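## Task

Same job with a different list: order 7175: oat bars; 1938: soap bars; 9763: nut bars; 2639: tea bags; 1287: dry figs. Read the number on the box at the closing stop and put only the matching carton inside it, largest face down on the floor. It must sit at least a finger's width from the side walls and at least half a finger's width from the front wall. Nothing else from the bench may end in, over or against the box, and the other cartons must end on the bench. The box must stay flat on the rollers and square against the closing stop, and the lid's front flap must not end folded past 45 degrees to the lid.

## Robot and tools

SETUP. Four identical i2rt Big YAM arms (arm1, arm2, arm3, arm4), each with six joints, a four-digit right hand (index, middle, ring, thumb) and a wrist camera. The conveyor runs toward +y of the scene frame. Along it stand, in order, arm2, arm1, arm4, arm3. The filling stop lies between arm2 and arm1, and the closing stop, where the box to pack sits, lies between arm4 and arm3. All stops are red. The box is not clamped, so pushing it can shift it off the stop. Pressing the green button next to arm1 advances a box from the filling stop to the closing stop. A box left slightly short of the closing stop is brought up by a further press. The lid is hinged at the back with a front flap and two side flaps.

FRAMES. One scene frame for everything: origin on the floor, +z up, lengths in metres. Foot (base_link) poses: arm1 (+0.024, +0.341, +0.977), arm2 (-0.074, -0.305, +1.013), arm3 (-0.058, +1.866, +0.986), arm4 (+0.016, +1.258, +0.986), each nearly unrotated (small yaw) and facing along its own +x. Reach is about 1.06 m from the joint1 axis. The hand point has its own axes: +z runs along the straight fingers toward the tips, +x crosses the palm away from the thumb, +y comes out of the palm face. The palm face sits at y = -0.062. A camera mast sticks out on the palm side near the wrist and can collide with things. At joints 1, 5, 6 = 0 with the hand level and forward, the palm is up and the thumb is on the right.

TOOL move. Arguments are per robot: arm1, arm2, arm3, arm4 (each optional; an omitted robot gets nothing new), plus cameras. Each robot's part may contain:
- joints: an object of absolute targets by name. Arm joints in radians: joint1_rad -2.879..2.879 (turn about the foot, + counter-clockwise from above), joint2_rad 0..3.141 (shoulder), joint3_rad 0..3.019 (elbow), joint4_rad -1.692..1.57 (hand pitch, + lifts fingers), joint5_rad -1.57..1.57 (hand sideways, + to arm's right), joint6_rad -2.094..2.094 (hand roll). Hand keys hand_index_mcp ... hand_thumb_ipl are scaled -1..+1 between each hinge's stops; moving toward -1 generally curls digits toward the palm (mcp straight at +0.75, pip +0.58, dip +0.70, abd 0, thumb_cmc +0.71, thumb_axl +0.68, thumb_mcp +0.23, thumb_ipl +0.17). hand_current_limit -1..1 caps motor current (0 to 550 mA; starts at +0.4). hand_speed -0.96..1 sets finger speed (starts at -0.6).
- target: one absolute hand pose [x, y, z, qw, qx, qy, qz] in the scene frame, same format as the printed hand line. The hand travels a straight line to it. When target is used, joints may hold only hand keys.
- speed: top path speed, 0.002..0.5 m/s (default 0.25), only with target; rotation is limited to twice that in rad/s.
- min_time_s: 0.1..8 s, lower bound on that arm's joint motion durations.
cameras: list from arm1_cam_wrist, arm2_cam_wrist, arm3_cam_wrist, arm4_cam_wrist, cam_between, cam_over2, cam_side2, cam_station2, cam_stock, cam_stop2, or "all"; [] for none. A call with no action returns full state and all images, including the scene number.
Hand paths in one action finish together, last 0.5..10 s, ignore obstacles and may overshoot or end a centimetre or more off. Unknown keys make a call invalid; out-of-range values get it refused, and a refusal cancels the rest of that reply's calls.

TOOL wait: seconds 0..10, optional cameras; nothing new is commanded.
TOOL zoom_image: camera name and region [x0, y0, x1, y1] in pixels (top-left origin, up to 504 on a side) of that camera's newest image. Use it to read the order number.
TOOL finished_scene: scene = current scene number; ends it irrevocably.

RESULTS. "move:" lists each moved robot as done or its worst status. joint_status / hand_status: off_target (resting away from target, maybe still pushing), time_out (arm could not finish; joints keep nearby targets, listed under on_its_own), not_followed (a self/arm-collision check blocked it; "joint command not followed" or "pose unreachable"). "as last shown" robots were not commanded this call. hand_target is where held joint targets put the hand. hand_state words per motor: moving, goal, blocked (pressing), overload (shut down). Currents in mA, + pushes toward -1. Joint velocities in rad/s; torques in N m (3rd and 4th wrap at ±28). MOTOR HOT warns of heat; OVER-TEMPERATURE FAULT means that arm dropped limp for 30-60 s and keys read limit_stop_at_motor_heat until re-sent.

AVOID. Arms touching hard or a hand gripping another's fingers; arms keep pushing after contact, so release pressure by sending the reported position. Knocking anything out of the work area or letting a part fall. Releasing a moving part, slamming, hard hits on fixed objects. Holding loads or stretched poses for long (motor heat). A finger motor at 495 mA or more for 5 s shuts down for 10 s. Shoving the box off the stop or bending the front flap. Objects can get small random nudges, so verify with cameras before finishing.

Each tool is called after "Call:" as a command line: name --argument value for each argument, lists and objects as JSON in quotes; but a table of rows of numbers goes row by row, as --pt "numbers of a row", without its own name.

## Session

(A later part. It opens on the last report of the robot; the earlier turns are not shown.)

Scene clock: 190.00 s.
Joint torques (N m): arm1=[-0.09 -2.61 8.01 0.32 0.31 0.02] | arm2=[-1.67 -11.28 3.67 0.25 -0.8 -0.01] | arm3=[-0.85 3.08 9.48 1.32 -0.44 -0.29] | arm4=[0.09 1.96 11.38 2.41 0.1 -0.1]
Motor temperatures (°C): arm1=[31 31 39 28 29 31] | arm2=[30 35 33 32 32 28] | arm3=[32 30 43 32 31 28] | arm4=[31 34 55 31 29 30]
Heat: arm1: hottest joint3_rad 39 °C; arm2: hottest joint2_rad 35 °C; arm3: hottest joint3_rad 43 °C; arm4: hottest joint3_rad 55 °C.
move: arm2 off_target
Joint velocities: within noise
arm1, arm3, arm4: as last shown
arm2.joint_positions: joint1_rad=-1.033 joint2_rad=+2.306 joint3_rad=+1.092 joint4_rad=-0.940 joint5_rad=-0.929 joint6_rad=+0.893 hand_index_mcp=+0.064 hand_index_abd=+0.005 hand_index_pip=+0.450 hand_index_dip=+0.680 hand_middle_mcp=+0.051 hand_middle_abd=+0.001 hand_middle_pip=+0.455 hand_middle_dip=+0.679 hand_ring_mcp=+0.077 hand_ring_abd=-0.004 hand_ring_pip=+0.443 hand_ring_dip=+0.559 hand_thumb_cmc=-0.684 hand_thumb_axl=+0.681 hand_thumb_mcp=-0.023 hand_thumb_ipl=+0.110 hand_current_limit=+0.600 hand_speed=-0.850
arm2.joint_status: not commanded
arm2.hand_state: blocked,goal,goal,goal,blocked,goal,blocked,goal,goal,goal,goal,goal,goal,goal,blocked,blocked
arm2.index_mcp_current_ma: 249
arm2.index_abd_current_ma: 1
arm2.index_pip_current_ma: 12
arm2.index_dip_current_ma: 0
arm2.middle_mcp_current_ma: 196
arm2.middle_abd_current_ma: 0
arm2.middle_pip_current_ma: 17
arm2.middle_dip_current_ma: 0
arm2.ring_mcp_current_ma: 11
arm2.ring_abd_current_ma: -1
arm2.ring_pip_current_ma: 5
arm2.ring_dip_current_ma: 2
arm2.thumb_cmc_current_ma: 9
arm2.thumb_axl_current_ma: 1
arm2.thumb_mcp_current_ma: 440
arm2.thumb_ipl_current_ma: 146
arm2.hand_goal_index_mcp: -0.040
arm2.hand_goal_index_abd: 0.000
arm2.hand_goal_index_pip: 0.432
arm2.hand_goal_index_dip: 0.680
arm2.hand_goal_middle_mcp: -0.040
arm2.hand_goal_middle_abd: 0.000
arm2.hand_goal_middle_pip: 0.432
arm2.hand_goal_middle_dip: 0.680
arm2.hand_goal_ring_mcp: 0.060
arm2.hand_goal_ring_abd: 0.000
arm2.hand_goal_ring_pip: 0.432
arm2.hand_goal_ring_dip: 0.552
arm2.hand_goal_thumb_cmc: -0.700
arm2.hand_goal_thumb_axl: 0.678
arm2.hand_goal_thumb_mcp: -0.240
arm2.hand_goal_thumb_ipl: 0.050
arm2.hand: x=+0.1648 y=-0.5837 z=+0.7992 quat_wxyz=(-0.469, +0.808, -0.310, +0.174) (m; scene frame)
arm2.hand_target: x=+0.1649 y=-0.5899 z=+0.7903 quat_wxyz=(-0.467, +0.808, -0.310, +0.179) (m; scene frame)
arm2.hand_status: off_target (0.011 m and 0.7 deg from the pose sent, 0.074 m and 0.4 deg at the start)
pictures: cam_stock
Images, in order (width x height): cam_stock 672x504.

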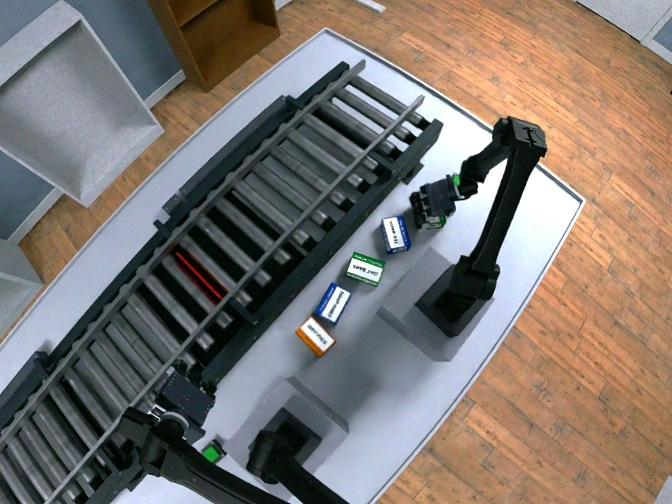

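Call:
move --arm2 '{"joints":{"hand_index_mcp":0.2,"hand_middle_mcp":0.2,"hand_ring_mcp":0.3,"hand_thumb_mcp":0.12,"hand_thumb_ipl":0.15}}'

Call:
move --arm2 '{"target":[0.182,-0.6045,0.79,-0.4668,0.8085,-0.3104,0.1792],"speed":0.08}' --cameras '["cam_stock"]'

Call:
zoom_image --camera "cam_stock" --region '[400, 155, 490, 245]'

Scene clock: 193.80 s.
Joint torques (N m): arm1=[-0.03 -2.67 8.02 0.31 0.31 0.02] | arm2=[-1.96 -11.28 3.34 0.16 -0.85 -0.03] | arm3=[-0.91 3.14 9.5 1.33 -0.44 -0.29] | arm4=[0.03 2.61 11.1 2.25 0.09 -0.13]
Motor temperatures (°C): arm1=[31 31 39 28 29 31] | arm2=[30 35 33 32 32 28] | arm3=[32 30 43 32 31 28] | arm4=[31 34 55 31 29 30]
Heat: arm1: hottest joint3_rad 39 °C; arm2: hottest joint2_rad 35 °C; arm3: hottest joint3_rad 43 °C; arm4: hottest joint3_rad 55 °C.
move: arm2 done
Joint velocities: within noise
arm1, arm3, arm4: as last shown
arm2.joint_positions: joint1_rad=-1.033 joint2_rad=+2.306 joint3_rad=+1.097 joint4_rad=-0.939 joint5_rad=-0.929 joint6_rad=+0.893 hand_index_mcp=+0.189 hand_index_abd=+0.003 hand_index_pip=+0.434 hand_index_dip=+0.680 hand_middle_mcp=+0.190 hand_middle_abd=+0.001 hand_middle_pip=+0.434 hand_middle_dip=+0.679 hand_ring_mcp=+0.287 hand_ring_abd=-0.004 hand_ring_pip=+0.434 hand_ring_dip=+0.555 hand_thumb_cmc=-0.696 hand_thumb_axl=+0.680 hand_thumb_mcp=+0.115 hand_thumb_ipl=+0.149 hand_current_limit=+0.600 hand_speed=-0.850
arm2.joint_status: all done
arm2.hand_state: goal,goal,goal,goal,goal,goal,goal,goal,goal,goal,goal,goal,goal,goal,goal,goal
arm2.index_mcp_current_ma: -6
arm2.index_abd_current_ma: 0
arm2.index_pip_current_ma: 0
arm2.index_dip_current_ma: 0
arm2.middle_mcp_current_ma: -4
arm2.middle_abd_current_ma: 0
arm2.middle_pip_current_ma: 0
arm2.middle_dip_current_ma: 0
arm2.ring_mcp_current_ma: -7
arm2.ring_abd_current_ma: -1
arm2.ring_pip_current_ma: 0
arm2.ring_dip_current_ma: 1
arm2.thumb_cmc_current_ma: 1
arm2.thumb_axl_current_ma: 1
arm2.thumb_mcp_current_ma: -2
arm2.thumb_ipl_current_ma: 0
arm2.hand_goal_index_mcp: 0.200
arm2.hand_goal_index_abd: 0.000
arm2.hand_goal_index_pip: 0.432
arm2.hand_goal_index_dip: 0.680
arm2.hand_goal_middle_mcp: 0.200
arm2.hand_goal_middle_abd: 0.000
arm2.hand_goal_middle_pip: 0.432
arm2.hand_goal_middle_dip: 0.680
arm2.hand_goal_ring_mcp: 0.300
arm2.hand_goal_ring_abd: 0.000
arm2.hand_goal_ring_pip: 0.432
arm2.hand_goal_ring_dip: 0.552
arm2.hand_goal_thumb_cmc: -0.700
arm2.hand_goal_thumb_axl: 0.678
arm2.hand_goal_thumb_mcp: 0.120
arm2.hand_goal_thumb_ipl: 0.150
arm2.hand: x=+0.1660 y=-0.5861 z=+0.7992 quat_wxyz=(-0.468, +0.809, -0.309, +0.176) (m; scene frame)
arm2.hand_target: x=+0.1648 y=-0.5898 z=+0.7903 quat_wxyz=(-0.467, +0.808, -0.311, +0.179) (m; scene frame)
arm2.hand_status: not commanded
pictures: none

Scene clock: 194.80 s.
Joint torques (N m): arm1=[-0.09 -2.61 8.02 0.32 0.31 0.02] | arm2=[-0.21 -11.16 3.85 -0.64 -0.88 0.16] | arm3=[-0.97 3.08 9.48 1.33 -0.44 -0.29] | arm4=[-0.26 2.32 11.17 2.33 0.11 -0.1]
Motor temperatures (°C): arm1=[31 31 39 28 29 31] | arm2=[30 35 33 32 32 28] | arm3=[32 30 43 32 31 28] | arm4=[31 34 55 31 29 30]
Heat: arm1: hottest joint3_rad 39 °C; arm2: hottest joint2_rad 35 °C; arm3: hottest joint3_rad 43 °C; arm4: hottest joint3_rad 55 °C.
move: arm2 off_target
Joint velocities: within noise
arm1, arm3, arm4: as last shown
arm2.joint_positions: joint1_rad=-1.032 joint2_rad=+2.319 joint3_rad=+1.155 joint4_rad=-0.939 joint5_rad=-0.939 joint6_rad=+0.907 hand_index_mcp=+0.189 hand_index_abd=+0.003 hand_index_pip=+0.434 hand_index_dip=+0.680 hand_middle_mcp=+0.190 hand_middle_abd=+0.001 hand_middle_pip=+0.434 hand_middle_dip=+0.679 hand_ring_mcp=+0.287 hand_ring_abd=-0.003 hand_ring_pip=+0.434 hand_ring_dip=+0.555 hand_thumb_cmc=-0.696 hand_thumb_axl=+0.680 hand_thumb_mcp=+0.115 hand_thumb_ipl=+0.149 hand_current_limit=+0.600 hand_speed=-0.850
arm2.joint_status: not commanded
arm2.hand_state: goal,goal,goal,goal,goal,goal,goal,goal,goal,goal,goal,goal,goal,goal,goal,goal
arm2.index_mcp_current_ma: -6
arm2.index_abd_current_ma: 0
arm2.index_pip_current_ma: 0
arm2.index_dip_current_ma: 0
arm2.middle_mcp_current_ma: -4
arm2.middle_abd_current_ma: 0
arm2.middle_pip_current_ma: 0
arm2.middle_dip_current_ma: 0
arm2.ring_mcp_current_ma: -7
arm2.ring_abd_current_ma: -1
arm2.ring_pip_current_ma: 0
arm2.ring_dip_current_ma: 1
arm2.thumb_cmc_current_ma: 1
arm2.thumb_axl_current_ma: 1
arm2.thumb_mcp_current_ma: -2
arm2.thumb_ipl_current_ma: 0
arm2.hand_goal_index_mcp: 0.200
arm2.hand_goal_index_abd: 0.000
arm2.hand_goal_index_pip: 0.432
arm2.hand_goal_index_dip: 0.680
arm2.hand_goal_middle_mcp: 0.200
arm2.hand_goal_middle_abd: 0.000
arm2.hand_goal_middle_pip: 0.432
arm2.hand_goal_middle_dip: 0.680
arm2.hand_goal_ring_mcp: 0.300
arm2.hand_goal_ring_abd: 0.000
arm2.hand_goal_ring_pip: 0.432
arm2.hand_goal_ring_dip: 0.552
arm2.hand_goal_thumb_cmc: -0.700
arm2.hand_goal_thumb_axl: 0.678
arm2.hand_goal_thumb_mcp: 0.120
arm2.hand_goal_thumb_ipl: 0.150
arm2.hand: x=+0.1799 y=-0.6109 z=+0.7984 quat_wxyz=(-0.458, +0.812, -0.307, +0.190) (m; scene frame)
arm2.hand_target: x=+0.1819 y=-0.6044 z=+0.7902 quat_wxyz=(-0.467, +0.809, -0.310, +0.179) (m; scene frame)
arm2.hand_status: off_target (0.011 m and 1.7 deg from the pose sent, 0.026 m and 0.5 deg at the start)
pictures: cam_stock
Images, in order (width x height): cam_stock 672x504.

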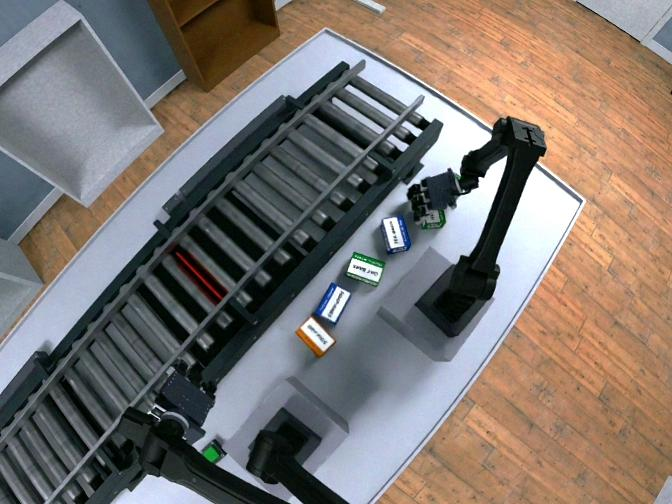

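Scaled by 5.600 from the camera's 672x504 image, which has a finer 960x720 frame.

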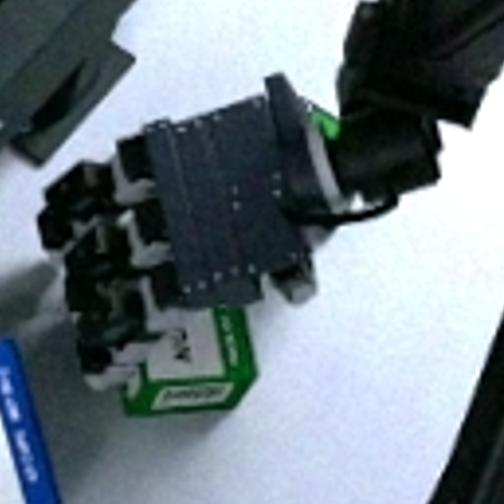

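Call:
move --arm2 '{"joints":{"hand_index_mcp":0.08,"hand_middle_mcp":0.08,"hand_ring_mcp":0.25,"hand_thumb_mcp":0.0,"hand_thumb_ipl":0.11,"hand_current_limit":0.74}}'

Call:
move --arm2 '{"joints":{"hand_index_mcp":-0.08,"hand_middle_mcp":-0.08,"hand_thumb_mcp":-0.26,"hand_thumb_ipl":0.04}}' --cameras '["cam_stock"]'

Call:
zoom_image --camera "cam_stock" --region '[400, 155, 490, 245]'

Scene clock: 198.23 s.
Joint torques (N m): arm1=[-0.15 -2.61 8.01 0.32 0.3 0.02] | arm2=[-0.15 -11.05 3.89 -0.65 -0.75 0.11] | arm3=[-0.91 3.14 9.48 1.33 -0.44 -0.29] | arm4=[-0.21 1.9 11.14 2.26 0.09 -0.14]
Motor temperatures (°C): arm1=[31 31 39 28 29 31] | arm2=[30 35 33 32 32 28] | arm3=[32 30 43 32 31 28] | arm4=[31 34 55 31 29 30]
Heat: arm1: hottest joint3_rad 39 °C; arm2: hottest joint2_rad 35 °C; arm3: hottest joint3_rad 43 °C; arm4: hottest joint3_rad 55 °C.
move: arm2 done
Joint velocities: within noise
arm1, arm3, arm4: as last shown
arm2.joint_positions: joint1_rad=-1.031 joint2_rad=+2.319 joint3_rad=+1.155 joint4_rad=-0.939 joint5_rad=-0.941 joint6_rad=+0.909 hand_index_mcp=+0.081 hand_index_abd=+0.003 hand_index_pip=+0.434 hand_index_dip=+0.680 hand_middle_mcp=+0.081 hand_middle_abd=+0.001 hand_middle_pip=+0.434 hand_middle_dip=+0.679 hand_ring_mcp=+0.248 hand_ring_abd=-0.003 hand_ring_pip=+0.434 hand_ring_dip=+0.555 hand_thumb_cmc=-0.696 hand_thumb_axl=+0.680 hand_thumb_mcp=+0.001 hand_thumb_ipl=+0.112 hand_current_limit=+0.740 hand_speed=-0.850
arm2.joint_status: all done
arm2.hand_state: goal,goal,goal,goal,goal,goal,goal,goal,goal,goal,goal,goal,goal,goal,goal,goal
arm2.index_mcp_current_ma: 0
arm2.index_abd_current_ma: 0
arm2.index_pip_current_ma: 0
arm2.index_dip_current_ma: 0
arm2.middle_mcp_current_ma: 0
arm2.middle_abd_current_ma: 0
arm2.middle_pip_current_ma: 0
arm2.middle_dip_current_ma: 0
arm2.ring_mcp_current_ma: 0
arm2.ring_abd_current_ma: -1
arm2.ring_pip_current_ma: 0
arm2.ring_dip_current_ma: 1
arm2.thumb_cmc_current_ma: 1
arm2.thumb_axl_current_ma: 1
arm2.thumb_mcp_current_ma: 0
arm2.thumb_ipl_current_ma: 0
arm2.hand_goal_index_mcp: 0.080
arm2.hand_goal_index_abd: 0.000
arm2.hand_goal_index_pip: 0.432
arm2.hand_goal_index_dip: 0.680
arm2.hand_goal_middle_mcp: 0.080
arm2.hand_goal_middle_abd: 0.000
arm2.hand_goal_middle_pip: 0.432
arm2.hand_goal_middle_dip: 0.680
arm2.hand_goal_ring_mcp: 0.250
arm2.hand_goal_ring_abd: 0.000
arm2.hand_goal_ring_pip: 0.432
arm2.hand_goal_ring_dip: 0.552
arm2.hand_goal_thumb_cmc: -0.700
arm2.hand_goal_thumb_axl: 0.678
arm2.hand_goal_thumb_mcp: 0.000
arm2.hand_goal_thumb_ipl: 0.110
arm2.hand: x=+0.1805 y=-0.6103 z=+0.7984 quat_wxyz=(-0.459, +0.812, -0.307, +0.190) (m; scene frame)
arm2.hand_target: x=+0.1818 y=-0.6044 z=+0.7902 quat_wxyz=(-0.467, +0.809, -0.310, +0.179) (m; scene frame)
arm2.hand_status: not commanded
pictures: none

Scene clock: 199.07 s.
Joint torques (N m): arm1=[-0.09 -2.49 8.02 0.32 0.31 0.02] | arm2=[-0.15 -11.63 3.77 -0.5 -0.63 0.11] | arm3=[-0.97 3.08 9.48 1.33 -0.44 -0.29] | arm4=[-0.26 1.79 11.19 2.29 0.11 -0.14]
Motor temperatures (°C): arm1=[31 31 39 28 29 31] | arm2=[30 35 33 32 32 28] | arm3=[32 30 43 32 31 28] | arm4=[31 34 55 31 29 30]
Heat: arm1: hottest joint3_rad 39 °C; arm2: hottest joint2_rad 35 °C; arm3: hottest joint3_rad 43 °C; arm4: hottest joint3_rad 55 °C.
move: arm2 off_target
Joint velocities: within noise
arm1, arm3, arm4: as last shown
arm2.joint_positions: joint1_rad=-1.031 joint2_rad=+2.319 joint3_rad=+1.155 joint4_rad=-0.939 joint5_rad=-0.945 joint6_rad=+0.911 hand_index_mcp=+0.047 hand_index_abd=+0.003 hand_index_pip=+0.461 hand_index_dip=+0.693 hand_middle_mcp=+0.044 hand_middle_abd=+0.001 hand_middle_pip=+0.467 hand_middle_dip=+0.691 hand_ring_mcp=+0.248 hand_ring_abd=-0.003 hand_ring_pip=+0.434 hand_ring_dip=+0.555 hand_thumb_cmc=-0.696 hand_thumb_axl=+0.680 hand_thumb_mcp=-0.004 hand_thumb_ipl=+0.095 hand_current_limit=+0.740 hand_speed=-0.850
arm2.joint_status: hand_index_mcp off_target (ended at +0.047, target -0.080); hand_middle_mcp off_target (ended at +0.044, target -0.080); hand_thumb_mcp off_target (ended at -0.004, target -0.260); hand_thumb_ipl off_target (ended at +0.095, target +0.040)
arm2.hand_state: blocked,goal,blocked,goal,blocked,goal,blocked,goal,goal,goal,goal,goal,goal,goal,blocked,blocked
arm2.index_mcp_current_ma: 348
arm2.index_abd_current_ma: 0
arm2.index_pip_current_ma: 25
arm2.index_dip_current_ma: 7
arm2.middle_mcp_current_ma: 332
arm2.middle_abd_current_ma: 0
arm2.middle_pip_current_ma: 35
arm2.middle_dip_current_ma: 5
arm2.ring_mcp_current_ma: 0
arm2.ring_abd_current_ma: -1
arm2.ring_pip_current_ma: 0
arm2.ring_dip_current_ma: 1
arm2.thumb_cmc_current_ma: 1
arm2.thumb_axl_current_ma: 0
arm2.thumb_mcp_current_ma: 478
arm2.thumb_ipl_current_ma: 124
arm2.hand_goal_index_mcp: -0.080
arm2.hand_goal_index_abd: 0.000
arm2.hand_goal_index_pip: 0.432
arm2.hand_goal_index_dip: 0.680
arm2.hand_goal_middle_mcp: -0.080
arm2.hand_goal_middle_abd: 0.000
arm2.hand_goal_middle_pip: 0.432
arm2.hand_goal_middle_dip: 0.680
arm2.hand_goal_ring_mcp: 0.250
arm2.hand_goal_ring_abd: 0.000
arm2.hand_goal_ring_pip: 0.432
arm2.hand_goal_ring_dip: 0.552
arm2.hand_goal_thumb_cmc: -0.700
arm2.hand_goal_thumb_axl: 0.678
arm2.hand_goal_thumb_mcp: -0.260
arm2.hand_goal_thumb_ipl: 0.040
arm2.hand: x=+0.1811 y=-0.6098 z=+0.7988 quat_wxyz=(-0.460, +0.811, -0.308, +0.191) (m; scene frame)
arm2.hand_target: x=+0.1818 y=-0.6044 z=+0.7903 quat_wxyz=(-0.467, +0.809, -0.310, +0.179) (m; scene frame)
arm2.hand_status: not commanded
pictures: cam_stock
Images, in order (width x height): cam_stock 672x504.

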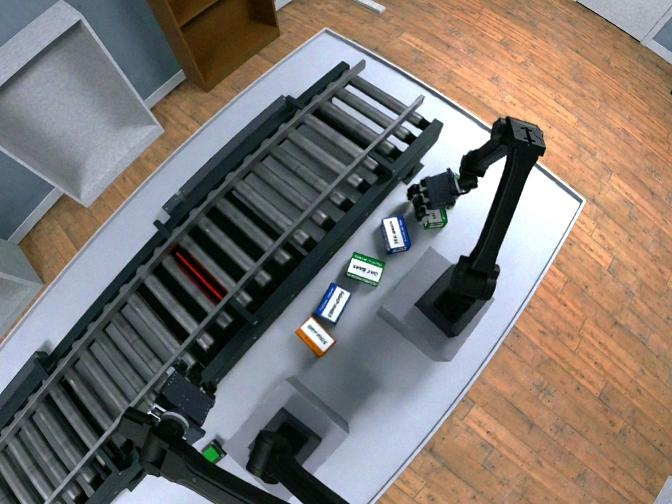

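Scaled by 5.600 from the camera's 672x504 image, which has a finer 960x720 frame.

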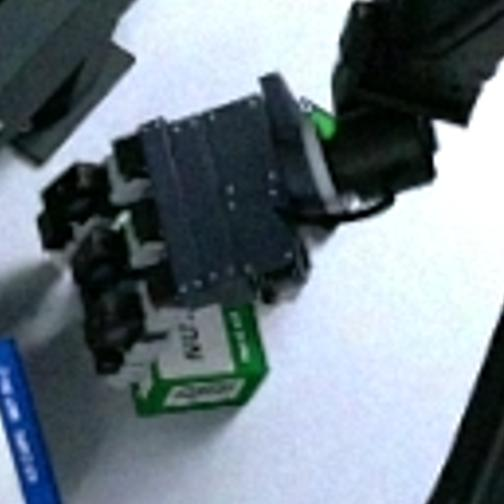

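Call:
move --arm2 '{"target":[0.175,-0.59,0.90,-0.4668,0.8085,-0.3104,0.1792],"speed":0.1}' --cameras '["cam_stock","arm2_cam_wrist"]'

Call:
zoom_image --camera "cam_stock" --region '[390, 140, 490, 240]'

Scene clock: 202.23 s.
Joint torques (N m): arm1=[-0.09 -2.61 8.02 0.32 0.31 0.02] | arm2=[-0.03 -13.74 3.52 -1.21 -0.82 0.11] | arm3=[-0.91 3.08 9.48 1.35 -0.44 -0.28] | arm4=[-0.09 1.96 11.3 2.41 0.08 -0.11]
Motor temperatures (°C): arm1=[31 31 39 28 29 31] | arm2=[30 35 33 32 32 28] | arm3=[32 30 43 32 31 28] | arm4=[31 34 55 31 29 30]
Heat: arm1: hottest joint3_rad 39 °C; arm2: hottest joint2_rad 35 °C; arm3: hottest joint3_rad 43 °C; arm4: hottest joint3_rad 55 °C.
move: arm2 off_target
Joint velocities: within noise
arm1, arm3, arm4: as last shown
arm2.joint_positions: joint1_rad=-1.030 joint2_rad=+2.083 joint3_rad=+1.063 joint4_rad=-1.099 joint5_rad=-0.940 joint6_rad=+0.911 hand_index_mcp=+0.045 hand_index_abd=+0.003 hand_index_pip=+0.462 hand_index_dip=+0.695 hand_middle_mcp=+0.040 hand_middle_abd=+0.001 hand_middle_pip=+0.471 hand_middle_dip=+0.695 hand_ring_mcp=+0.248 hand_ring_abd=-0.003 hand_ring_pip=+0.434 hand_ring_dip=+0.555 hand_thumb_cmc=-0.696 hand_thumb_axl=+0.680 hand_thumb_mcp=-0.004 hand_thumb_ipl=+0.095 hand_current_limit=+0.740 hand_speed=-0.850
arm2.joint_status: not commanded
arm2.hand_state: blocked,goal,blocked,goal,blocked,goal,blocked,goal,goal,goal,goal,goal,goal,goal,blocked,blocked
arm2.index_mcp_current_ma: 340
arm2.index_abd_current_ma: 0
arm2.index_pip_current_ma: 27
arm2.index_dip_current_ma: 9
arm2.middle_mcp_current_ma: 316
arm2.middle_abd_current_ma: 0
arm2.middle_pip_current_ma: 42
arm2.middle_dip_current_ma: 9
arm2.ring_mcp_current_ma: 0
arm2.ring_abd_current_ma: -1
arm2.ring_pip_current_ma: 0
arm2.ring_dip_current_ma: 1
arm2.thumb_cmc_current_ma: 1
arm2.thumb_axl_current_ma: 0
arm2.thumb_mcp_current_ma: 478
arm2.thumb_ipl_current_ma: 124
arm2.hand_goal_index_mcp: -0.080
arm2.hand_goal_index_abd: 0.000
arm2.hand_goal_index_pip: 0.432
arm2.hand_goal_index_dip: 0.680
arm2.hand_goal_middle_mcp: -0.080
arm2.hand_goal_middle_abd: 0.000
arm2.hand_goal_middle_pip: 0.432
arm2.hand_goal_middle_dip: 0.680
arm2.hand_goal_ring_mcp: 0.250
arm2.hand_goal_ring_abd: 0.000
arm2.hand_goal_ring_pip: 0.432
arm2.hand_goal_ring_dip: 0.552
arm2.hand_goal_thumb_cmc: -0.700
arm2.hand_goal_thumb_axl: 0.678
arm2.hand_goal_thumb_mcp: -0.260
arm2.hand_goal_thumb_ipl: 0.040
arm2.hand: x=+0.1730 y=-0.5949 z=+0.8907 quat_wxyz=(-0.463, +0.809, -0.310, +0.184) (m; scene frame)
arm2.hand_target: x=+0.1749 y=-0.5899 z=+0.8997 quat_wxyz=(-0.467, +0.809, -0.310, +0.179) (m; scene frame)
arm2.hand_status: off_target (0.011 m and 0.7 deg from the pose sent, 0.103 m and 1.6 deg at the start)
pictures: arm2_cam_wrist, cam_stock
Images, in order (width x height): arm2_cam_wrist 672x504, cam_stock 672x504.

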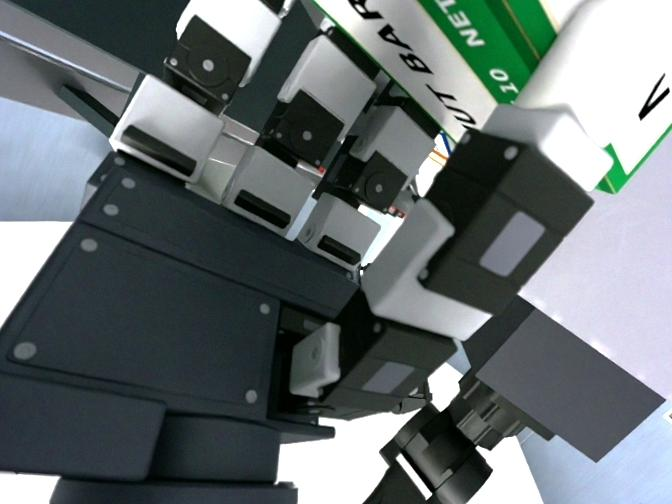

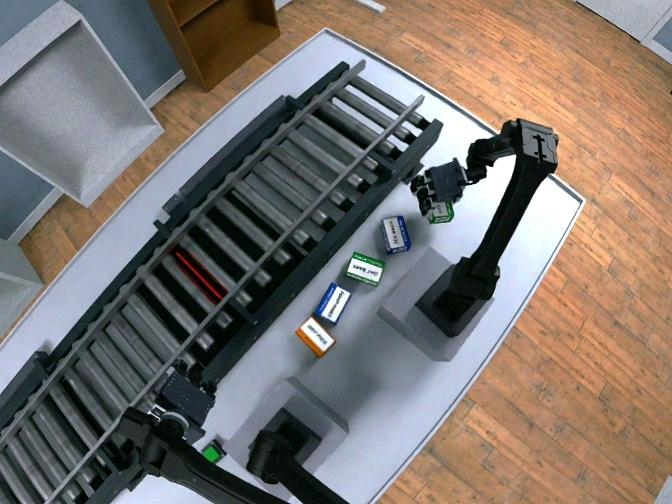

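Scaled by 5.040 from the camera's 672x504 image, which has a finer 960x720 frame.

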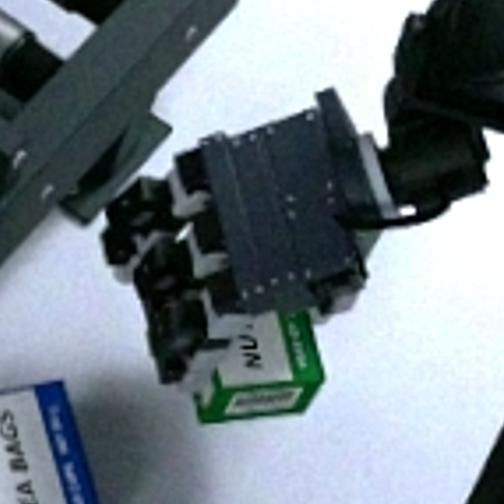

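Call:
move --arm2 '{"target":[0.165,-0.585,1.03,-0.4668,0.8085,-0.3104,0.1792],"speed":0.2}'

Call:
move --arm2 '{"joints":{"joint1_rad":0.05,"joint2_rad":1.32,"joint3_rad":0.77,"joint4_rad":-1.35,"joint5_rad":-0.95,"joint6_rad":1.2},"min_time_s":3.5}'

Call:
move --arm2 '{"joints":{"joint1_rad":1.066,"joint2_rad":1.674,"joint3_rad":0.762,"joint4_rad":-1.42,"joint5_rad":-0.808,"joint6_rad":0.65},"min_time_s":3.5}' --cameras '["cam_stock"]'

Call:
zoom_image --camera "cam_stock" --region '[260, 240, 460, 440]'

Scene clock: 207.93 s.
Joint torques (N m): arm1=[-0.09 -2.55 8.02 0.32 0.31 0.01] | arm2=[-0.85 -11.87 7.69 -1.11 -0.74 0.01] | arm3=[-0.97 3.14 9.48 1.33 -0.45 -0.29] | arm4=[-0.26 2.08 11.23 2.41 0.1 -0.11]
Motor temperatures (°C): arm1=[31 31 39 28 29 31] | arm2=[30 35 33 32 32 28] | arm3=[32 30 43 32 31 28] | arm4=[31 34 55 31 29 30]
Heat: arm1: hottest joint3_rad 39 °C; arm2: hottest joint2_rad 35 °C; arm3: hottest joint3_rad 43 °C; arm4: hottest joint3_rad 55 °C.
move: arm2 off_target
Joint velocities: within noise
arm1, arm3, arm4: as last shown
arm2.joint_positions: joint1_rad=-1.030 joint2_rad=+1.794 joint3_rad=+1.047 joint4_rad=-1.413 joint5_rad=-0.933 joint6_rad=+0.902 hand_index_mcp=+0.045 hand_index_abd=+0.003 hand_index_pip=+0.462 hand_index_dip=+0.695 hand_middle_mcp=+0.040 hand_middle_abd=+0.001 hand_middle_pip=+0.471 hand_middle_dip=+0.695 hand_ring_mcp=+0.247 hand_ring_abd=-0.003 hand_ring_pip=+0.434 hand_ring_dip=+0.555 hand_thumb_cmc=-0.696 hand_thumb_axl=+0.680 hand_thumb_mcp=-0.004 hand_thumb_ipl=+0.095 hand_current_limit=+0.740 hand_speed=-0.850
arm2.joint_status: not commanded
arm2.hand_state: blocked,goal,blocked,goal,blocked,goal,blocked,goal,goal,goal,goal,goal,goal,goal,blocked,blocked
arm2.index_mcp_current_ma: 340
arm2.index_abd_current_ma: 0
arm2.index_pip_current_ma: 27
arm2.index_dip_current_ma: 9
arm2.middle_mcp_current_ma: 315
arm2.middle_abd_current_ma: 0
arm2.middle_pip_current_ma: 42
arm2.middle_dip_current_ma: 9
arm2.ring_mcp_current_ma: 0
arm2.ring_abd_current_ma: -1
arm2.ring_pip_current_ma: 0
arm2.ring_dip_current_ma: 1
arm2.thumb_cmc_current_ma: 1
arm2.thumb_axl_current_ma: 0
arm2.thumb_mcp_current_ma: 478
arm2.thumb_ipl_current_ma: 124
arm2.hand_goal_index_mcp: -0.080
arm2.hand_goal_index_abd: 0.000
arm2.hand_goal_index_pip: 0.432
arm2.hand_goal_index_dip: 0.680
arm2.hand_goal_middle_mcp: -0.080
arm2.hand_goal_middle_abd: 0.000
arm2.hand_goal_middle_pip: 0.432
arm2.hand_goal_middle_dip: 0.680
arm2.hand_goal_ring_mcp: 0.250
arm2.hand_goal_ring_abd: 0.000
arm2.hand_goal_ring_pip: 0.432
arm2.hand_goal_ring_dip: 0.552
arm2.hand_goal_thumb_cmc: -0.700
arm2.hand_goal_thumb_axl: 0.678
arm2.hand_goal_thumb_mcp: -0.260
arm2.hand_goal_thumb_ipl: 0.040
arm2.hand: x=+0.1617 y=-0.5746 z=+1.0177 quat_wxyz=(-0.473, +0.805, -0.314, +0.171) (m; scene frame)
arm2.hand_target: x=+0.1650 y=-0.5847 z=+1.0299 quat_wxyz=(-0.467, +0.809, -0.310, +0.179) (m; scene frame)
arm2.hand_status: off_target (0.016 m and 1.3 deg from the pose sent, 0.140 m and 0.7 deg at the start)
pictures: none

Scene clock: 211.93 s.
Joint torques (N m): arm1=[-0.09 -2.61 8.01 0.34 0.31 0.01] | arm2=[0.56 -7.3 6.6 0.32 -1 0.24] | arm3=[-0.91 3.08 9.51 1.32 -0.44 -0.29] | arm4=[-0.32 2.2 11.33 2.22 0.09 -0.11]
Motor temperatures (°C): arm1=[31 31 40 28 29 31] | arm2=[30 35 33 32 32 28] | arm3=[32 30 43 32 31 28] | arm4=[31 34 55 31 29 30]
Heat: arm1: hottest joint3_rad 40 °C; arm2: hottest joint2_rad 35 °C; arm3: hottest joint3_rad 43 °C; arm4: hottest joint3_rad 55 °C.
move: arm2 done
Joint velocities: arm1=[within noise] | arm2=[0.005 -0.015 0.002 -0.002 -0.154 -0.081] | arm3=[within noise] | arm4=[within noise]
arm1.joint_positions: joint1_rad=+0.315 joint2_rad=+0.818 joint3_rad=+0.657 joint4_rad=-1.127 joint5_rad=+0.606 joint6_rad=-1.198 hand_index_mcp=+0.224 hand_index_abd=+0.000 hand_index_pip=+0.436 hand_index_dip=+0.683 hand_middle_mcp=+0.224 hand_middle_abd=+0.000 hand_middle_pip=+0.436 hand_middle_dip=+0.683 hand_ring_mcp=+0.277 hand_ring_abd=+0.000 hand_ring_pip=+0.435 hand_ring_dip=+0.555 hand_thumb_cmc=-0.643 hand_thumb_axl=+0.677 hand_thumb_mcp=+0.079 hand_thumb_ipl=+0.151 hand_current_limit=+0.400 hand_speed=-0.600
arm1.joint_status: not commanded
arm1.hand_state: goal,goal,goal,goal,goal,goal,goal,goal,goal,goal,goal,goal,goal,goal,goal,goal
arm1.index_mcp_current_ma: 1
arm1.index_abd_current_ma: 0
arm1.index_pip_current_ma: 1
arm1.index_dip_current_ma: 0
arm1.middle_mcp_current_ma: 1
arm1.middle_abd_current_ma: 0
arm1.middle_pip_current_ma: 1
arm1.middle_dip_current_ma: 0
arm1.ring_mcp_current_ma: 0
arm1.ring_abd_current_ma: 0
arm1.ring_pip_current_ma: 0
arm1.ring_dip_current_ma: 0
arm1.thumb_cmc_current_ma: 0
arm1.thumb_axl_current_ma: 0
arm1.thumb_mcp_current_ma: 0
arm1.thumb_ipl_current_ma: 0
arm1.hand_goal_index_mcp: 0.220
arm1.hand_goal_index_abd: 0.000
arm1.hand_goal_index_pip: 0.432
arm1.hand_goal_index_dip: 0.680
arm1.hand_goal_middle_mcp: 0.220
arm1.hand_goal_middle_abd: 0.000
arm1.hand_goal_middle_pip: 0.432
arm1.hand_goal_middle_dip: 0.680
arm1.hand_goal_ring_mcp: 0.274
arm1.hand_goal_ring_abd: 0.000
arm1.hand_goal_ring_pip: 0.432
arm1.hand_goal_ring_dip: 0.552
arm1.hand_goal_thumb_cmc: -0.640
arm1.hand_goal_thumb_axl: 0.678
arm1.hand_goal_thumb_mcp: 0.080
arm1.hand_goal_thumb_ipl: 0.150
arm1.hand: x=+0.3299 y=+0.4110 z=+1.1364 quat_wxyz=(+0.231, +0.049, +0.945, -0.226) (m; scene frame)
arm1.hand_target: x=+0.3259 y=+0.4081 z=+1.1358 quat_wxyz=(+0.226, +0.046, +0.946, -0.228) (m; scene frame)
arm1.hand_status: not commanded
arm2.joint_positions: joint1_rad=+0.040 joint2_rad=+1.339 joint3_rad=+0.770 joint4_rad=-1.359 joint5_rad=-0.945 joint6_rad=+1.185 hand_index_mcp=+0.045 hand_index_abd=+0.003 hand_index_pip=+0.463 hand_index_dip=+0.695 hand_middle_mcp=+0.039 hand_middle_abd=+0.001 hand_middle_pip=+0.472 hand_middle_dip=+0.696 hand_ring_mcp=+0.247 hand_ring_abd=-0.003 hand_ring_pip=+0.434 hand_ring_dip=+0.555 hand_thumb_cmc=-0.696 hand_thumb_axl=+0.680 hand_thumb_mcp=-0.004 hand_thumb_ipl=+0.095 hand_current_limit=+0.740 hand_speed=-0.850
arm2.joint_status: all done
arm2.hand_state: blocked,goal,blocked,goal,blocked,goal,blocked,goal,goal,goal,goal,goal,goal,goal,blocked,blocked
arm2.index_mcp_current_ma: 339
arm2.index_abd_current_ma: 0
arm2.index_pip_current_ma: 28
arm2.index_dip_current_ma: 9
arm2.middle_mcp_current_ma: 312
arm2.middle_abd_current_ma: 0
arm2.middle_pip_current_ma: 44
arm2.middle_dip_current_ma: 9
arm2.ring_mcp_current_ma: -1
arm2.ring_abd_current_ma: -1
arm2.ring_pip_current_ma: 0
arm2.ring_dip_current_ma: 1
arm2.thumb_cmc_current_ma: 1
arm2.thumb_axl_current_ma: 0
arm2.thumb_mcp_current_ma: 479
arm2.thumb_ipl_current_ma: 124
arm2.hand_goal_index_mcp: -0.080
arm2.hand_goal_index_abd: 0.000
arm2.hand_goal_index_pip: 0.432
arm2.hand_goal_index_dip: 0.680
arm2.hand_goal_middle_mcp: -0.080
arm2.hand_goal_middle_abd: 0.000
arm2.hand_goal_middle_pip: 0.432
arm2.hand_goal_middle_dip: 0.680
arm2.hand_goal_ring_mcp: 0.250
arm2.hand_goal_ring_abd: 0.000
arm2.hand_goal_ring_pip: 0.432
arm2.hand_goal_ring_dip: 0.552
arm2.hand_goal_thumb_cmc: -0.700
arm2.hand_goal_thumb_axl: 0.678
arm2.hand_goal_thumb_mcp: -0.260
arm2.hand_goal_thumb_ipl: 0.040
arm2.hand: x=+0.1759 y=-0.2254 z=+1.0879 quat_wxyz=(-0.472, +0.877, +0.072, -0.060) (m; scene frame)
arm2.hand_target: x=+0.1769 y=-0.2222 z=+1.0921 quat_wxyz=(-0.472, +0.877, +0.075, -0.053) (m; scene frame)
arm2.hand_status: not commanded
arm3.joint_positions: joint1_rad=-0.567 joint2_rad=+0.525 joint3_rad=+1.053 joint4_rad=-1.263 joint5_rad=-0.502 joint6_rad=+0.218 hand_index_mcp=+0.234 hand_index_abd=+0.001 hand_index_pip=+0.437 hand_index_dip=+0.683 hand_middle_mcp=+0.234 hand_middle_abd=+0.001 hand_middle_pip=+0.437 hand_middle_dip=+0.683 hand_ring_mcp=+0.287 hand_ring_abd=+0.001 hand_ring_pip=+0.438 hand_ring_dip=+0.555 hand_thumb_cmc=-0.627 hand_thumb_axl=+0.677 hand_thumb_mcp=+0.079 hand_thumb_ipl=+0.151 hand_current_limit=+0.400 hand_speed=-0.600
arm3.joint_status: not commanded
arm3.hand_state: goal,goal,goal,goal,goal,goal,goal,goal,goal,goal,goal,goal,goal,goal,goal,goal
arm3.index_mcp_current_ma: 65
arm3.index_abd_current_ma: 2
arm3.index_pip_current_ma: 21
arm3.index_dip_current_ma: 11
arm3.middle_mcp_current_ma: 63
arm3.middle_abd_current_ma: 2
arm3.middle_pip_current_ma: 21
arm3.middle_dip_current_ma: 13
arm3.ring_mcp_current_ma: 56
arm3.ring_abd_current_ma: 2
arm3.ring_pip_current_ma: 22
arm3.ring_dip_current_ma: 11
arm3.thumb_cmc_current_ma: 58
arm3.thumb_axl_current_ma: -3
arm3.thumb_mcp_current_ma: -6
arm3.thumb_ipl_current_ma: 6
arm3.hand_goal_index_mcp: 0.220
arm3.hand_goal_index_abd: 0.000
arm3.hand_goal_index_pip: 0.432
arm3.hand_goal_index_dip: 0.680
arm3.hand_goal_middle_mcp: 0.220
arm3.hand_goal_middle_abd: 0.000
arm3.hand_goal_middle_pip: 0.432
arm3.hand_goal_middle_dip: 0.680
arm3.hand_goal_ring_mcp: 0.274
arm3.hand_goal_ring_abd: 0.000
arm3.hand_goal_ring_pip: 0.432
arm3.hand_goal_ring_dip: 0.552
arm3.hand_goal_thumb_cmc: -0.640
arm3.hand_goal_thumb_axl: 0.678
arm3.hand_goal_thumb_mcp: 0.080
arm3.hand_goal_thumb_ipl: 0.150
arm3.hand: x=+0.2017 y=+1.7233 z=+1.4509 quat_wxyz=(+0.204, +0.794, +0.400, +0.410) (m; scene frame)
arm3.hand_target: x=+0.2001 y=+1.7201 z=+1.4499 quat_wxyz=(+0.204, +0.797, +0.397, +0.406) (m; scene frame)
arm3.hand_status: not commanded
arm4.joint_positions: joint1_rad=-0.080 joint2_rad=+0.602 joint3_rad=+1.325 joint4_rad=-1.293 joint5_rad=+0.047 joint6_rad=+1.115 hand_index_mcp=+0.754 hand_index_abd=+0.000 hand_index_pip=+0.577 hand_index_dip=+0.696 hand_middle_mcp=+0.754 hand_middle_abd=+0.000 hand_middle_pip=+0.577 hand_middle_dip=+0.696 hand_ring_mcp=+0.754 hand_ring_abd=+0.000 hand_ring_pip=+0.577 hand_ring_dip=+0.696 hand_thumb_cmc=+0.715 hand_thumb_axl=+0.677 hand_thumb_mcp=+0.226 hand_thumb_ipl=+0.168 hand_current_limit=+0.400 hand_speed=-0.600
arm4.joint_status: not commanded
arm4.hand_state: goal,goal,goal,goal,goal,goal,goal,goal,goal,goal,goal,goal,goal,goal,goal,goal
arm4.index_mcp_current_ma: 0
arm4.index_abd_current_ma: 0
arm4.index_pip_current_ma: 0
arm4.index_dip_current_ma: 0
arm4.middle_mcp_current_ma: 0
arm4.middle_abd_current_ma: 0
arm4.middle_pip_current_ma: 0
arm4.middle_dip_current_ma: 0
arm4.ring_mcp_current_ma: 0
arm4.ring_abd_current_ma: 0
arm4.ring_pip_current_ma: 0
arm4.ring_dip_current_ma: 0
arm4.thumb_cmc_current_ma: 0
arm4.thumb_axl_current_ma: 0
arm4.thumb_mcp_current_ma: 0
arm4.thumb_ipl_current_ma: 0
arm4.hand_goal_index_mcp: 0.754
arm4.hand_goal_index_abd: 0.000
arm4.hand_goal_index_pip: 0.576
arm4.hand_goal_index_dip: 0.696
arm4.hand_goal_middle_mcp: 0.754
arm4.hand_goal_middle_abd: 0.000
arm4.hand_goal_middle_pip: 0.576
arm4.hand_goal_middle_dip: 0.696
arm4.hand_goal_ring_mcp: 0.754
arm4.hand_goal_ring_abd: 0.000
arm4.hand_goal_ring_pip: 0.576
arm4.hand_goal_ring_dip: 0.696
arm4.hand_goal_thumb_cmc: 0.714
arm4.hand_goal_thumb_axl: 0.678
arm4.hand_goal_thumb_mcp: 0.226
arm4.hand_goal_thumb_ipl: 0.168
arm4.hand: x=+0.2723 y=+1.1676 z=+1.5202 quat_wxyz=(+0.110, +0.854, +0.205, +0.465) (m; scene frame)
arm4.hand_target: x=+0.2695 y=+1.1672 z=+1.5361 quat_wxyz=(+0.113, +0.846, +0.203, +0.480) (m; scene frame)
arm4.hand_status: not commanded
pictures: none

Scene clock: 216.03 s.
Joint torques (N m): arm1=[-0.09 -2.61 8.03 0.32 0.31 0.02] | arm2=[-0.21 -6.53 4.21 -1.63 -0.58 -0.04] | arm3=[-0.97 3.14 9.5 1.32 -0.45 -0.29] | arm4=[-0.03 1.73 11.22 2.37 0.11 -0.11]
Motor temperatures (°C): arm1=[31 31 40 28 29 31] | arm2=[30 35 33 32 32 28] | arm3=[32 30 43 32 31 28] | arm4=[31 34 55 31 29 30]
Heat: arm1: hottest joint3_rad 40 °C; arm2: hottest joint2_rad 35 °C; arm3: hottest joint3_rad 43 °C; arm4: hottest joint3_rad 55 °C.
move: arm2 done
Joint velocities: within noise
arm1, arm3, arm4: as last shown
arm2.joint_positions: joint1_rad=+1.057 joint2_rad=+1.662 joint3_rad=+0.764 joint4_rad=-1.396 joint5_rad=-0.809 joint6_rad=+0.657 hand_index_mcp=+0.045 hand_index_abd=+0.003 hand_index_pip=+0.463 hand_index_dip=+0.695 hand_middle_mcp=+0.039 hand_middle_abd=+0.001 hand_middle_pip=+0.472 hand_middle_dip=+0.696 hand_ring_mcp=+0.247 hand_ring_abd=-0.003 hand_ring_pip=+0.434 hand_ring_dip=+0.555 hand_thumb_cmc=-0.696 hand_thumb_axl=+0.680 hand_thumb_mcp=-0.004 hand_thumb_ipl=+0.095 hand_current_limit=+0.740 hand_speed=-0.850
arm2.joint_status: all done
arm2.hand_state: blocked,goal,blocked,goal,blocked,goal,blocked,goal,goal,goal,goal,goal,goal,goal,blocked,blocked
arm2.index_mcp_current_ma: 339
arm2.index_abd_current_ma: 0
arm2.index_pip_current_ma: 28
arm2.index_dip_current_ma: 9
arm2.middle_mcp_current_ma: 312
arm2.middle_abd_current_ma: 0
arm2.middle_pip_current_ma: 44
arm2.middle_dip_current_ma: 9
arm2.ring_mcp_current_ma: -1
arm2.ring_abd_current_ma: -1
arm2.ring_pip_current_ma: 0
arm2.ring_dip_current_ma: 1
arm2.thumb_cmc_current_ma: 1
arm2.thumb_axl_current_ma: 0
arm2.thumb_mcp_current_ma: 478
arm2.thumb_ipl_current_ma: 124
arm2.hand_goal_index_mcp: -0.080
arm2.hand_goal_index_abd: 0.000
arm2.hand_goal_index_pip: 0.432
arm2.hand_goal_index_dip: 0.680
arm2.hand_goal_middle_mcp: -0.080
arm2.hand_goal_middle_abd: 0.000
arm2.hand_goal_middle_pip: 0.432
arm2.hand_goal_middle_dip: 0.680
arm2.hand_goal_ring_mcp: 0.250
arm2.hand_goal_ring_abd: 0.000
arm2.hand_goal_ring_pip: 0.432
arm2.hand_goal_ring_dip: 0.552
arm2.hand_goal_thumb_cmc: -0.700
arm2.hand_goal_thumb_axl: 0.678
arm2.hand_goal_thumb_mcp: -0.260
arm2.hand_goal_thumb_ipl: 0.040
arm2.hand: x=-0.0037 y=-0.0624 z=+0.9980 quat_wxyz=(-0.358, +0.616, +0.616, -0.336) (m; scene frame)
arm2.hand_target: x=-0.0102 y=-0.0679 z=+0.9980 quat_wxyz=(-0.354, +0.613, +0.612, -0.353) (m; scene frame)
arm2.hand_status: not commanded
pictures: cam_stock
Images, in order (width x height): cam_stock 672x504.

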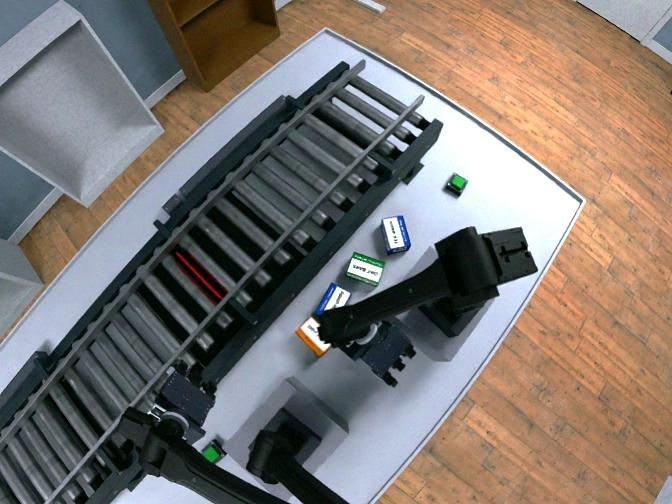

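Scaled by 2.520 from the camera's 672x504 image, which has a finer 960x720 frame.

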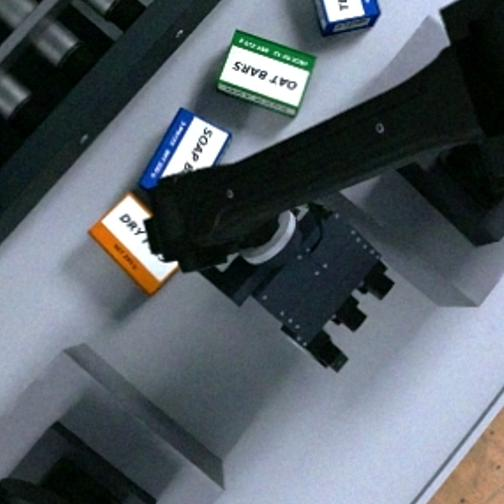

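Call:
move --arm2 '{"target":[-0.008,-0.035,0.87,-0.3536,0.6124,0.6124,-0.3536],"speed":0.15}'

Call:
move --arm2 '{"target":[-0.008,-0.035,0.787,-0.3536,0.6124,0.6124,-0.3536],"speed":0.06}' --cameras '["cam_stock"]'

Call:
zoom_image --camera "cam_stock" --region '[300, 280, 460, 440]'

Scene clock: 224.07 s.
Joint torques (N m): arm1=[-0.09 -2.61 8.01 0.34 0.31 0.02] | arm2=[0.03 -9.05 2.96 -0.47 -0.85 0.17] | arm3=[-0.91 3.14 9.51 1.35 -0.45 -0.29] | arm4=[-0.26 1.85 11.29 2.4 0.1 -0.11]
Motor temperatures (°C): arm1=[31 31 40 28 29 31] | arm2=[30 35 33 32 32 28] | arm3=[32 30 43 32 31 28] | arm4=[31 34 55 31 29 30]
Heat: arm1: hottest joint3_rad 40 °C; arm2: hottest joint2_rad 35 °C; arm3: hottest joint3_rad 43 °C; arm4: hottest joint3_rad 55 °C.
move: arm2 done
Joint velocities: within noise
arm1, arm3, arm4: as last shown
arm2.joint_positions: joint1_rad=+1.102 joint2_rad=+2.052 joint3_rad=+0.824 joint4_rad=-1.072 joint5_rad=-0.834 joint6_rad=+0.686 hand_index_mcp=+0.045 hand_index_abd=+0.003 hand_index_pip=+0.463 hand_index_dip=+0.695 hand_middle_mcp=+0.039 hand_middle_abd=+0.001 hand_middle_pip=+0.472 hand_middle_dip=+0.696 hand_ring_mcp=+0.247 hand_ring_abd=-0.003 hand_ring_pip=+0.434 hand_ring_dip=+0.555 hand_thumb_cmc=-0.696 hand_thumb_axl=+0.680 hand_thumb_mcp=-0.004 hand_thumb_ipl=+0.095 hand_current_limit=+0.740 hand_speed=-0.850
arm2.joint_status: not commanded
arm2.hand_state: blocked,goal,blocked,goal,blocked,goal,blocked,goal,goal,goal,goal,goal,goal,goal,blocked,blocked
arm2.index_mcp_current_ma: 339
arm2.index_abd_current_ma: 0
arm2.index_pip_current_ma: 28
arm2.index_dip_current_ma: 9
arm2.middle_mcp_current_ma: 312
arm2.middle_abd_current_ma: 0
arm2.middle_pip_current_ma: 44
arm2.middle_dip_current_ma: 9
arm2.ring_mcp_current_ma: -1
arm2.ring_abd_current_ma: -1
arm2.ring_pip_current_ma: 0
arm2.ring_dip_current_ma: 1
arm2.thumb_cmc_current_ma: 1
arm2.thumb_axl_current_ma: 0
arm2.thumb_mcp_current_ma: 478
arm2.thumb_ipl_current_ma: 124
arm2.hand_goal_index_mcp: -0.080
arm2.hand_goal_index_abd: 0.000
arm2.hand_goal_index_pip: 0.432
arm2.hand_goal_index_dip: 0.680
arm2.hand_goal_middle_mcp: -0.080
arm2.hand_goal_middle_abd: 0.000
arm2.hand_goal_middle_pip: 0.432
arm2.hand_goal_middle_dip: 0.680
arm2.hand_goal_ring_mcp: 0.250
arm2.hand_goal_ring_abd: 0.000
arm2.hand_goal_ring_pip: 0.432
arm2.hand_goal_ring_dip: 0.552
arm2.hand_goal_thumb_cmc: -0.700
arm2.hand_goal_thumb_axl: 0.678
arm2.hand_goal_thumb_mcp: -0.260
arm2.hand_goal_thumb_ipl: 0.040
arm2.hand: x=-0.0062 y=-0.0392 z=+0.8731 quat_wxyz=(-0.355, +0.612, +0.614, -0.351) (m; scene frame)
arm2.hand_target: x=-0.0080 y=-0.0351 z=+0.8700 quat_wxyz=(-0.354, +0.612, +0.612, -0.354) (m; scene frame)
arm2.hand_status: done (0.006 m and 0.4 deg from the pose sent, 0.131 m and 2.1 deg at the start)
pictures: none

Scene clock: 226.03 s.
Joint torques (N m): arm1=[-0.09 -2.61 8.03 0.34 0.31 0.02] | arm2=[0.21 -9.64 1.07 -0.18 -0.73 0.14] | arm3=[-0.97 3.14 9.48 1.31 -0.44 -0.29] | arm4=[0.09 1.73 11.12 2.35 0.1 -0.09]
Motor temperatures (°C): arm1=[31 31 40 28 29 31] | arm2=[30 35 33 32 32 28] | arm3=[32 30 43 32 31 28] | arm4=[31 34 55 31 29 30]
Heat: arm1: hottest joint3_rad 40 °C; arm2: hottest joint2_rad 35 °C; arm3: hottest joint3_rad 43 °C; arm4: hottest joint3_rad 55 °C.
move: arm2 done
Joint velocities: within noise
arm1, arm3, arm4: as last shown
arm2.joint_positions: joint1_rad=+1.102 joint2_rad=+2.287 joint3_rad=+0.895 joint4_rad=-0.900 joint5_rad=-0.837 joint6_rad=+0.687 hand_index_mcp=+0.043 hand_index_abd=+0.003 hand_index_pip=+0.463 hand_index_dip=+0.696 hand_middle_mcp=+0.038 hand_middle_abd=+0.001 hand_middle_pip=+0.472 hand_middle_dip=+0.696 hand_ring_mcp=+0.247 hand_ring_abd=-0.003 hand_ring_pip=+0.434 hand_ring_dip=+0.555 hand_thumb_cmc=-0.696 hand_thumb_axl=+0.680 hand_thumb_mcp=-0.004 hand_thumb_ipl=+0.095 hand_current_limit=+0.740 hand_speed=-0.850
arm2.joint_status: not commanded
arm2.hand_state: blocked,goal,blocked,goal,blocked,goal,blocked,goal,goal,goal,goal,goal,goal,goal,blocked,blocked
arm2.index_mcp_current_ma: 328
arm2.index_abd_current_ma: 0
arm2.index_pip_current_ma: 29
arm2.index_dip_current_ma: 9
arm2.middle_mcp_current_ma: 307
arm2.middle_abd_current_ma: 0
arm2.middle_pip_current_ma: 44
arm2.middle_dip_current_ma: 9
arm2.ring_mcp_current_ma: -1
arm2.ring_abd_current_ma: 0
arm2.ring_pip_current_ma: 0
arm2.ring_dip_current_ma: 1
arm2.thumb_cmc_current_ma: 1
arm2.thumb_axl_current_ma: 0
arm2.thumb_mcp_current_ma: 478
arm2.thumb_ipl_current_ma: 124
arm2.hand_goal_index_mcp: -0.080
arm2.hand_goal_index_abd: 0.000
arm2.hand_goal_index_pip: 0.432
arm2.hand_goal_index_dip: 0.680
arm2.hand_goal_middle_mcp: -0.080
arm2.hand_goal_middle_abd: 0.000
arm2.hand_goal_middle_pip: 0.432
arm2.hand_goal_middle_dip: 0.680
arm2.hand_goal_ring_mcp: 0.250
arm2.hand_goal_ring_abd: 0.000
arm2.hand_goal_ring_pip: 0.432
arm2.hand_goal_ring_dip: 0.552
arm2.hand_goal_thumb_cmc: -0.700
arm2.hand_goal_thumb_axl: 0.678
arm2.hand_goal_thumb_mcp: -0.260
arm2.hand_goal_thumb_ipl: 0.040
arm2.hand: x=-0.0037 y=-0.0343 z=+0.7928 quat_wxyz=(-0.357, +0.612, +0.614, -0.348) (m; scene frame)
arm2.hand_target: x=-0.0079 y=-0.0352 z=+0.7871 quat_wxyz=(-0.354, +0.612, +0.612, -0.354) (m; scene frame)
arm2.hand_status: done (0.007 m and 0.8 deg from the pose sent, 0.086 m and 0.4 deg at the start)
pictures: cam_stock
Images, in order (width x height): cam_stock 672x504.

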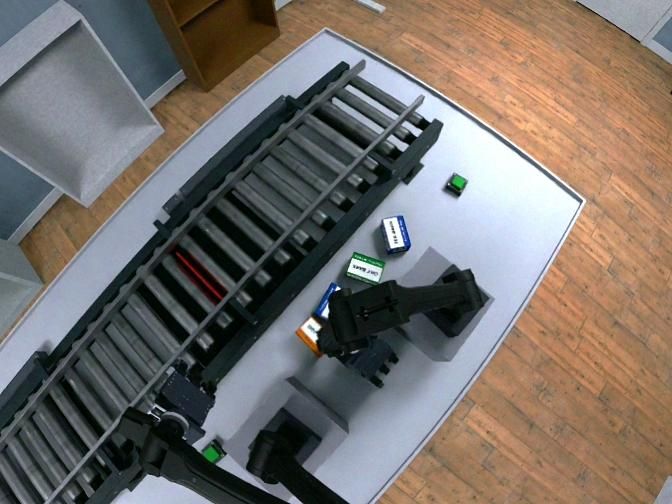

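Scaled by 3.150 from the camera's 672x504 image, which has a finer 960x720 frame.

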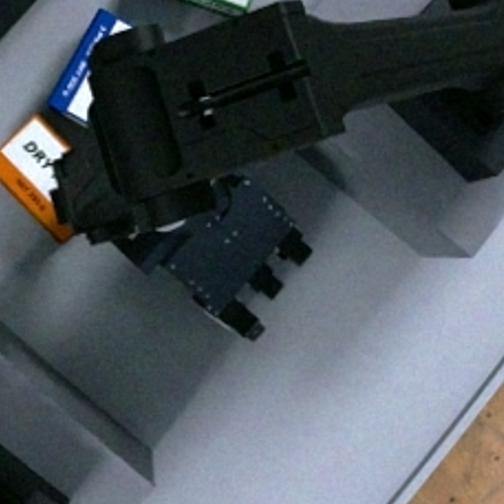

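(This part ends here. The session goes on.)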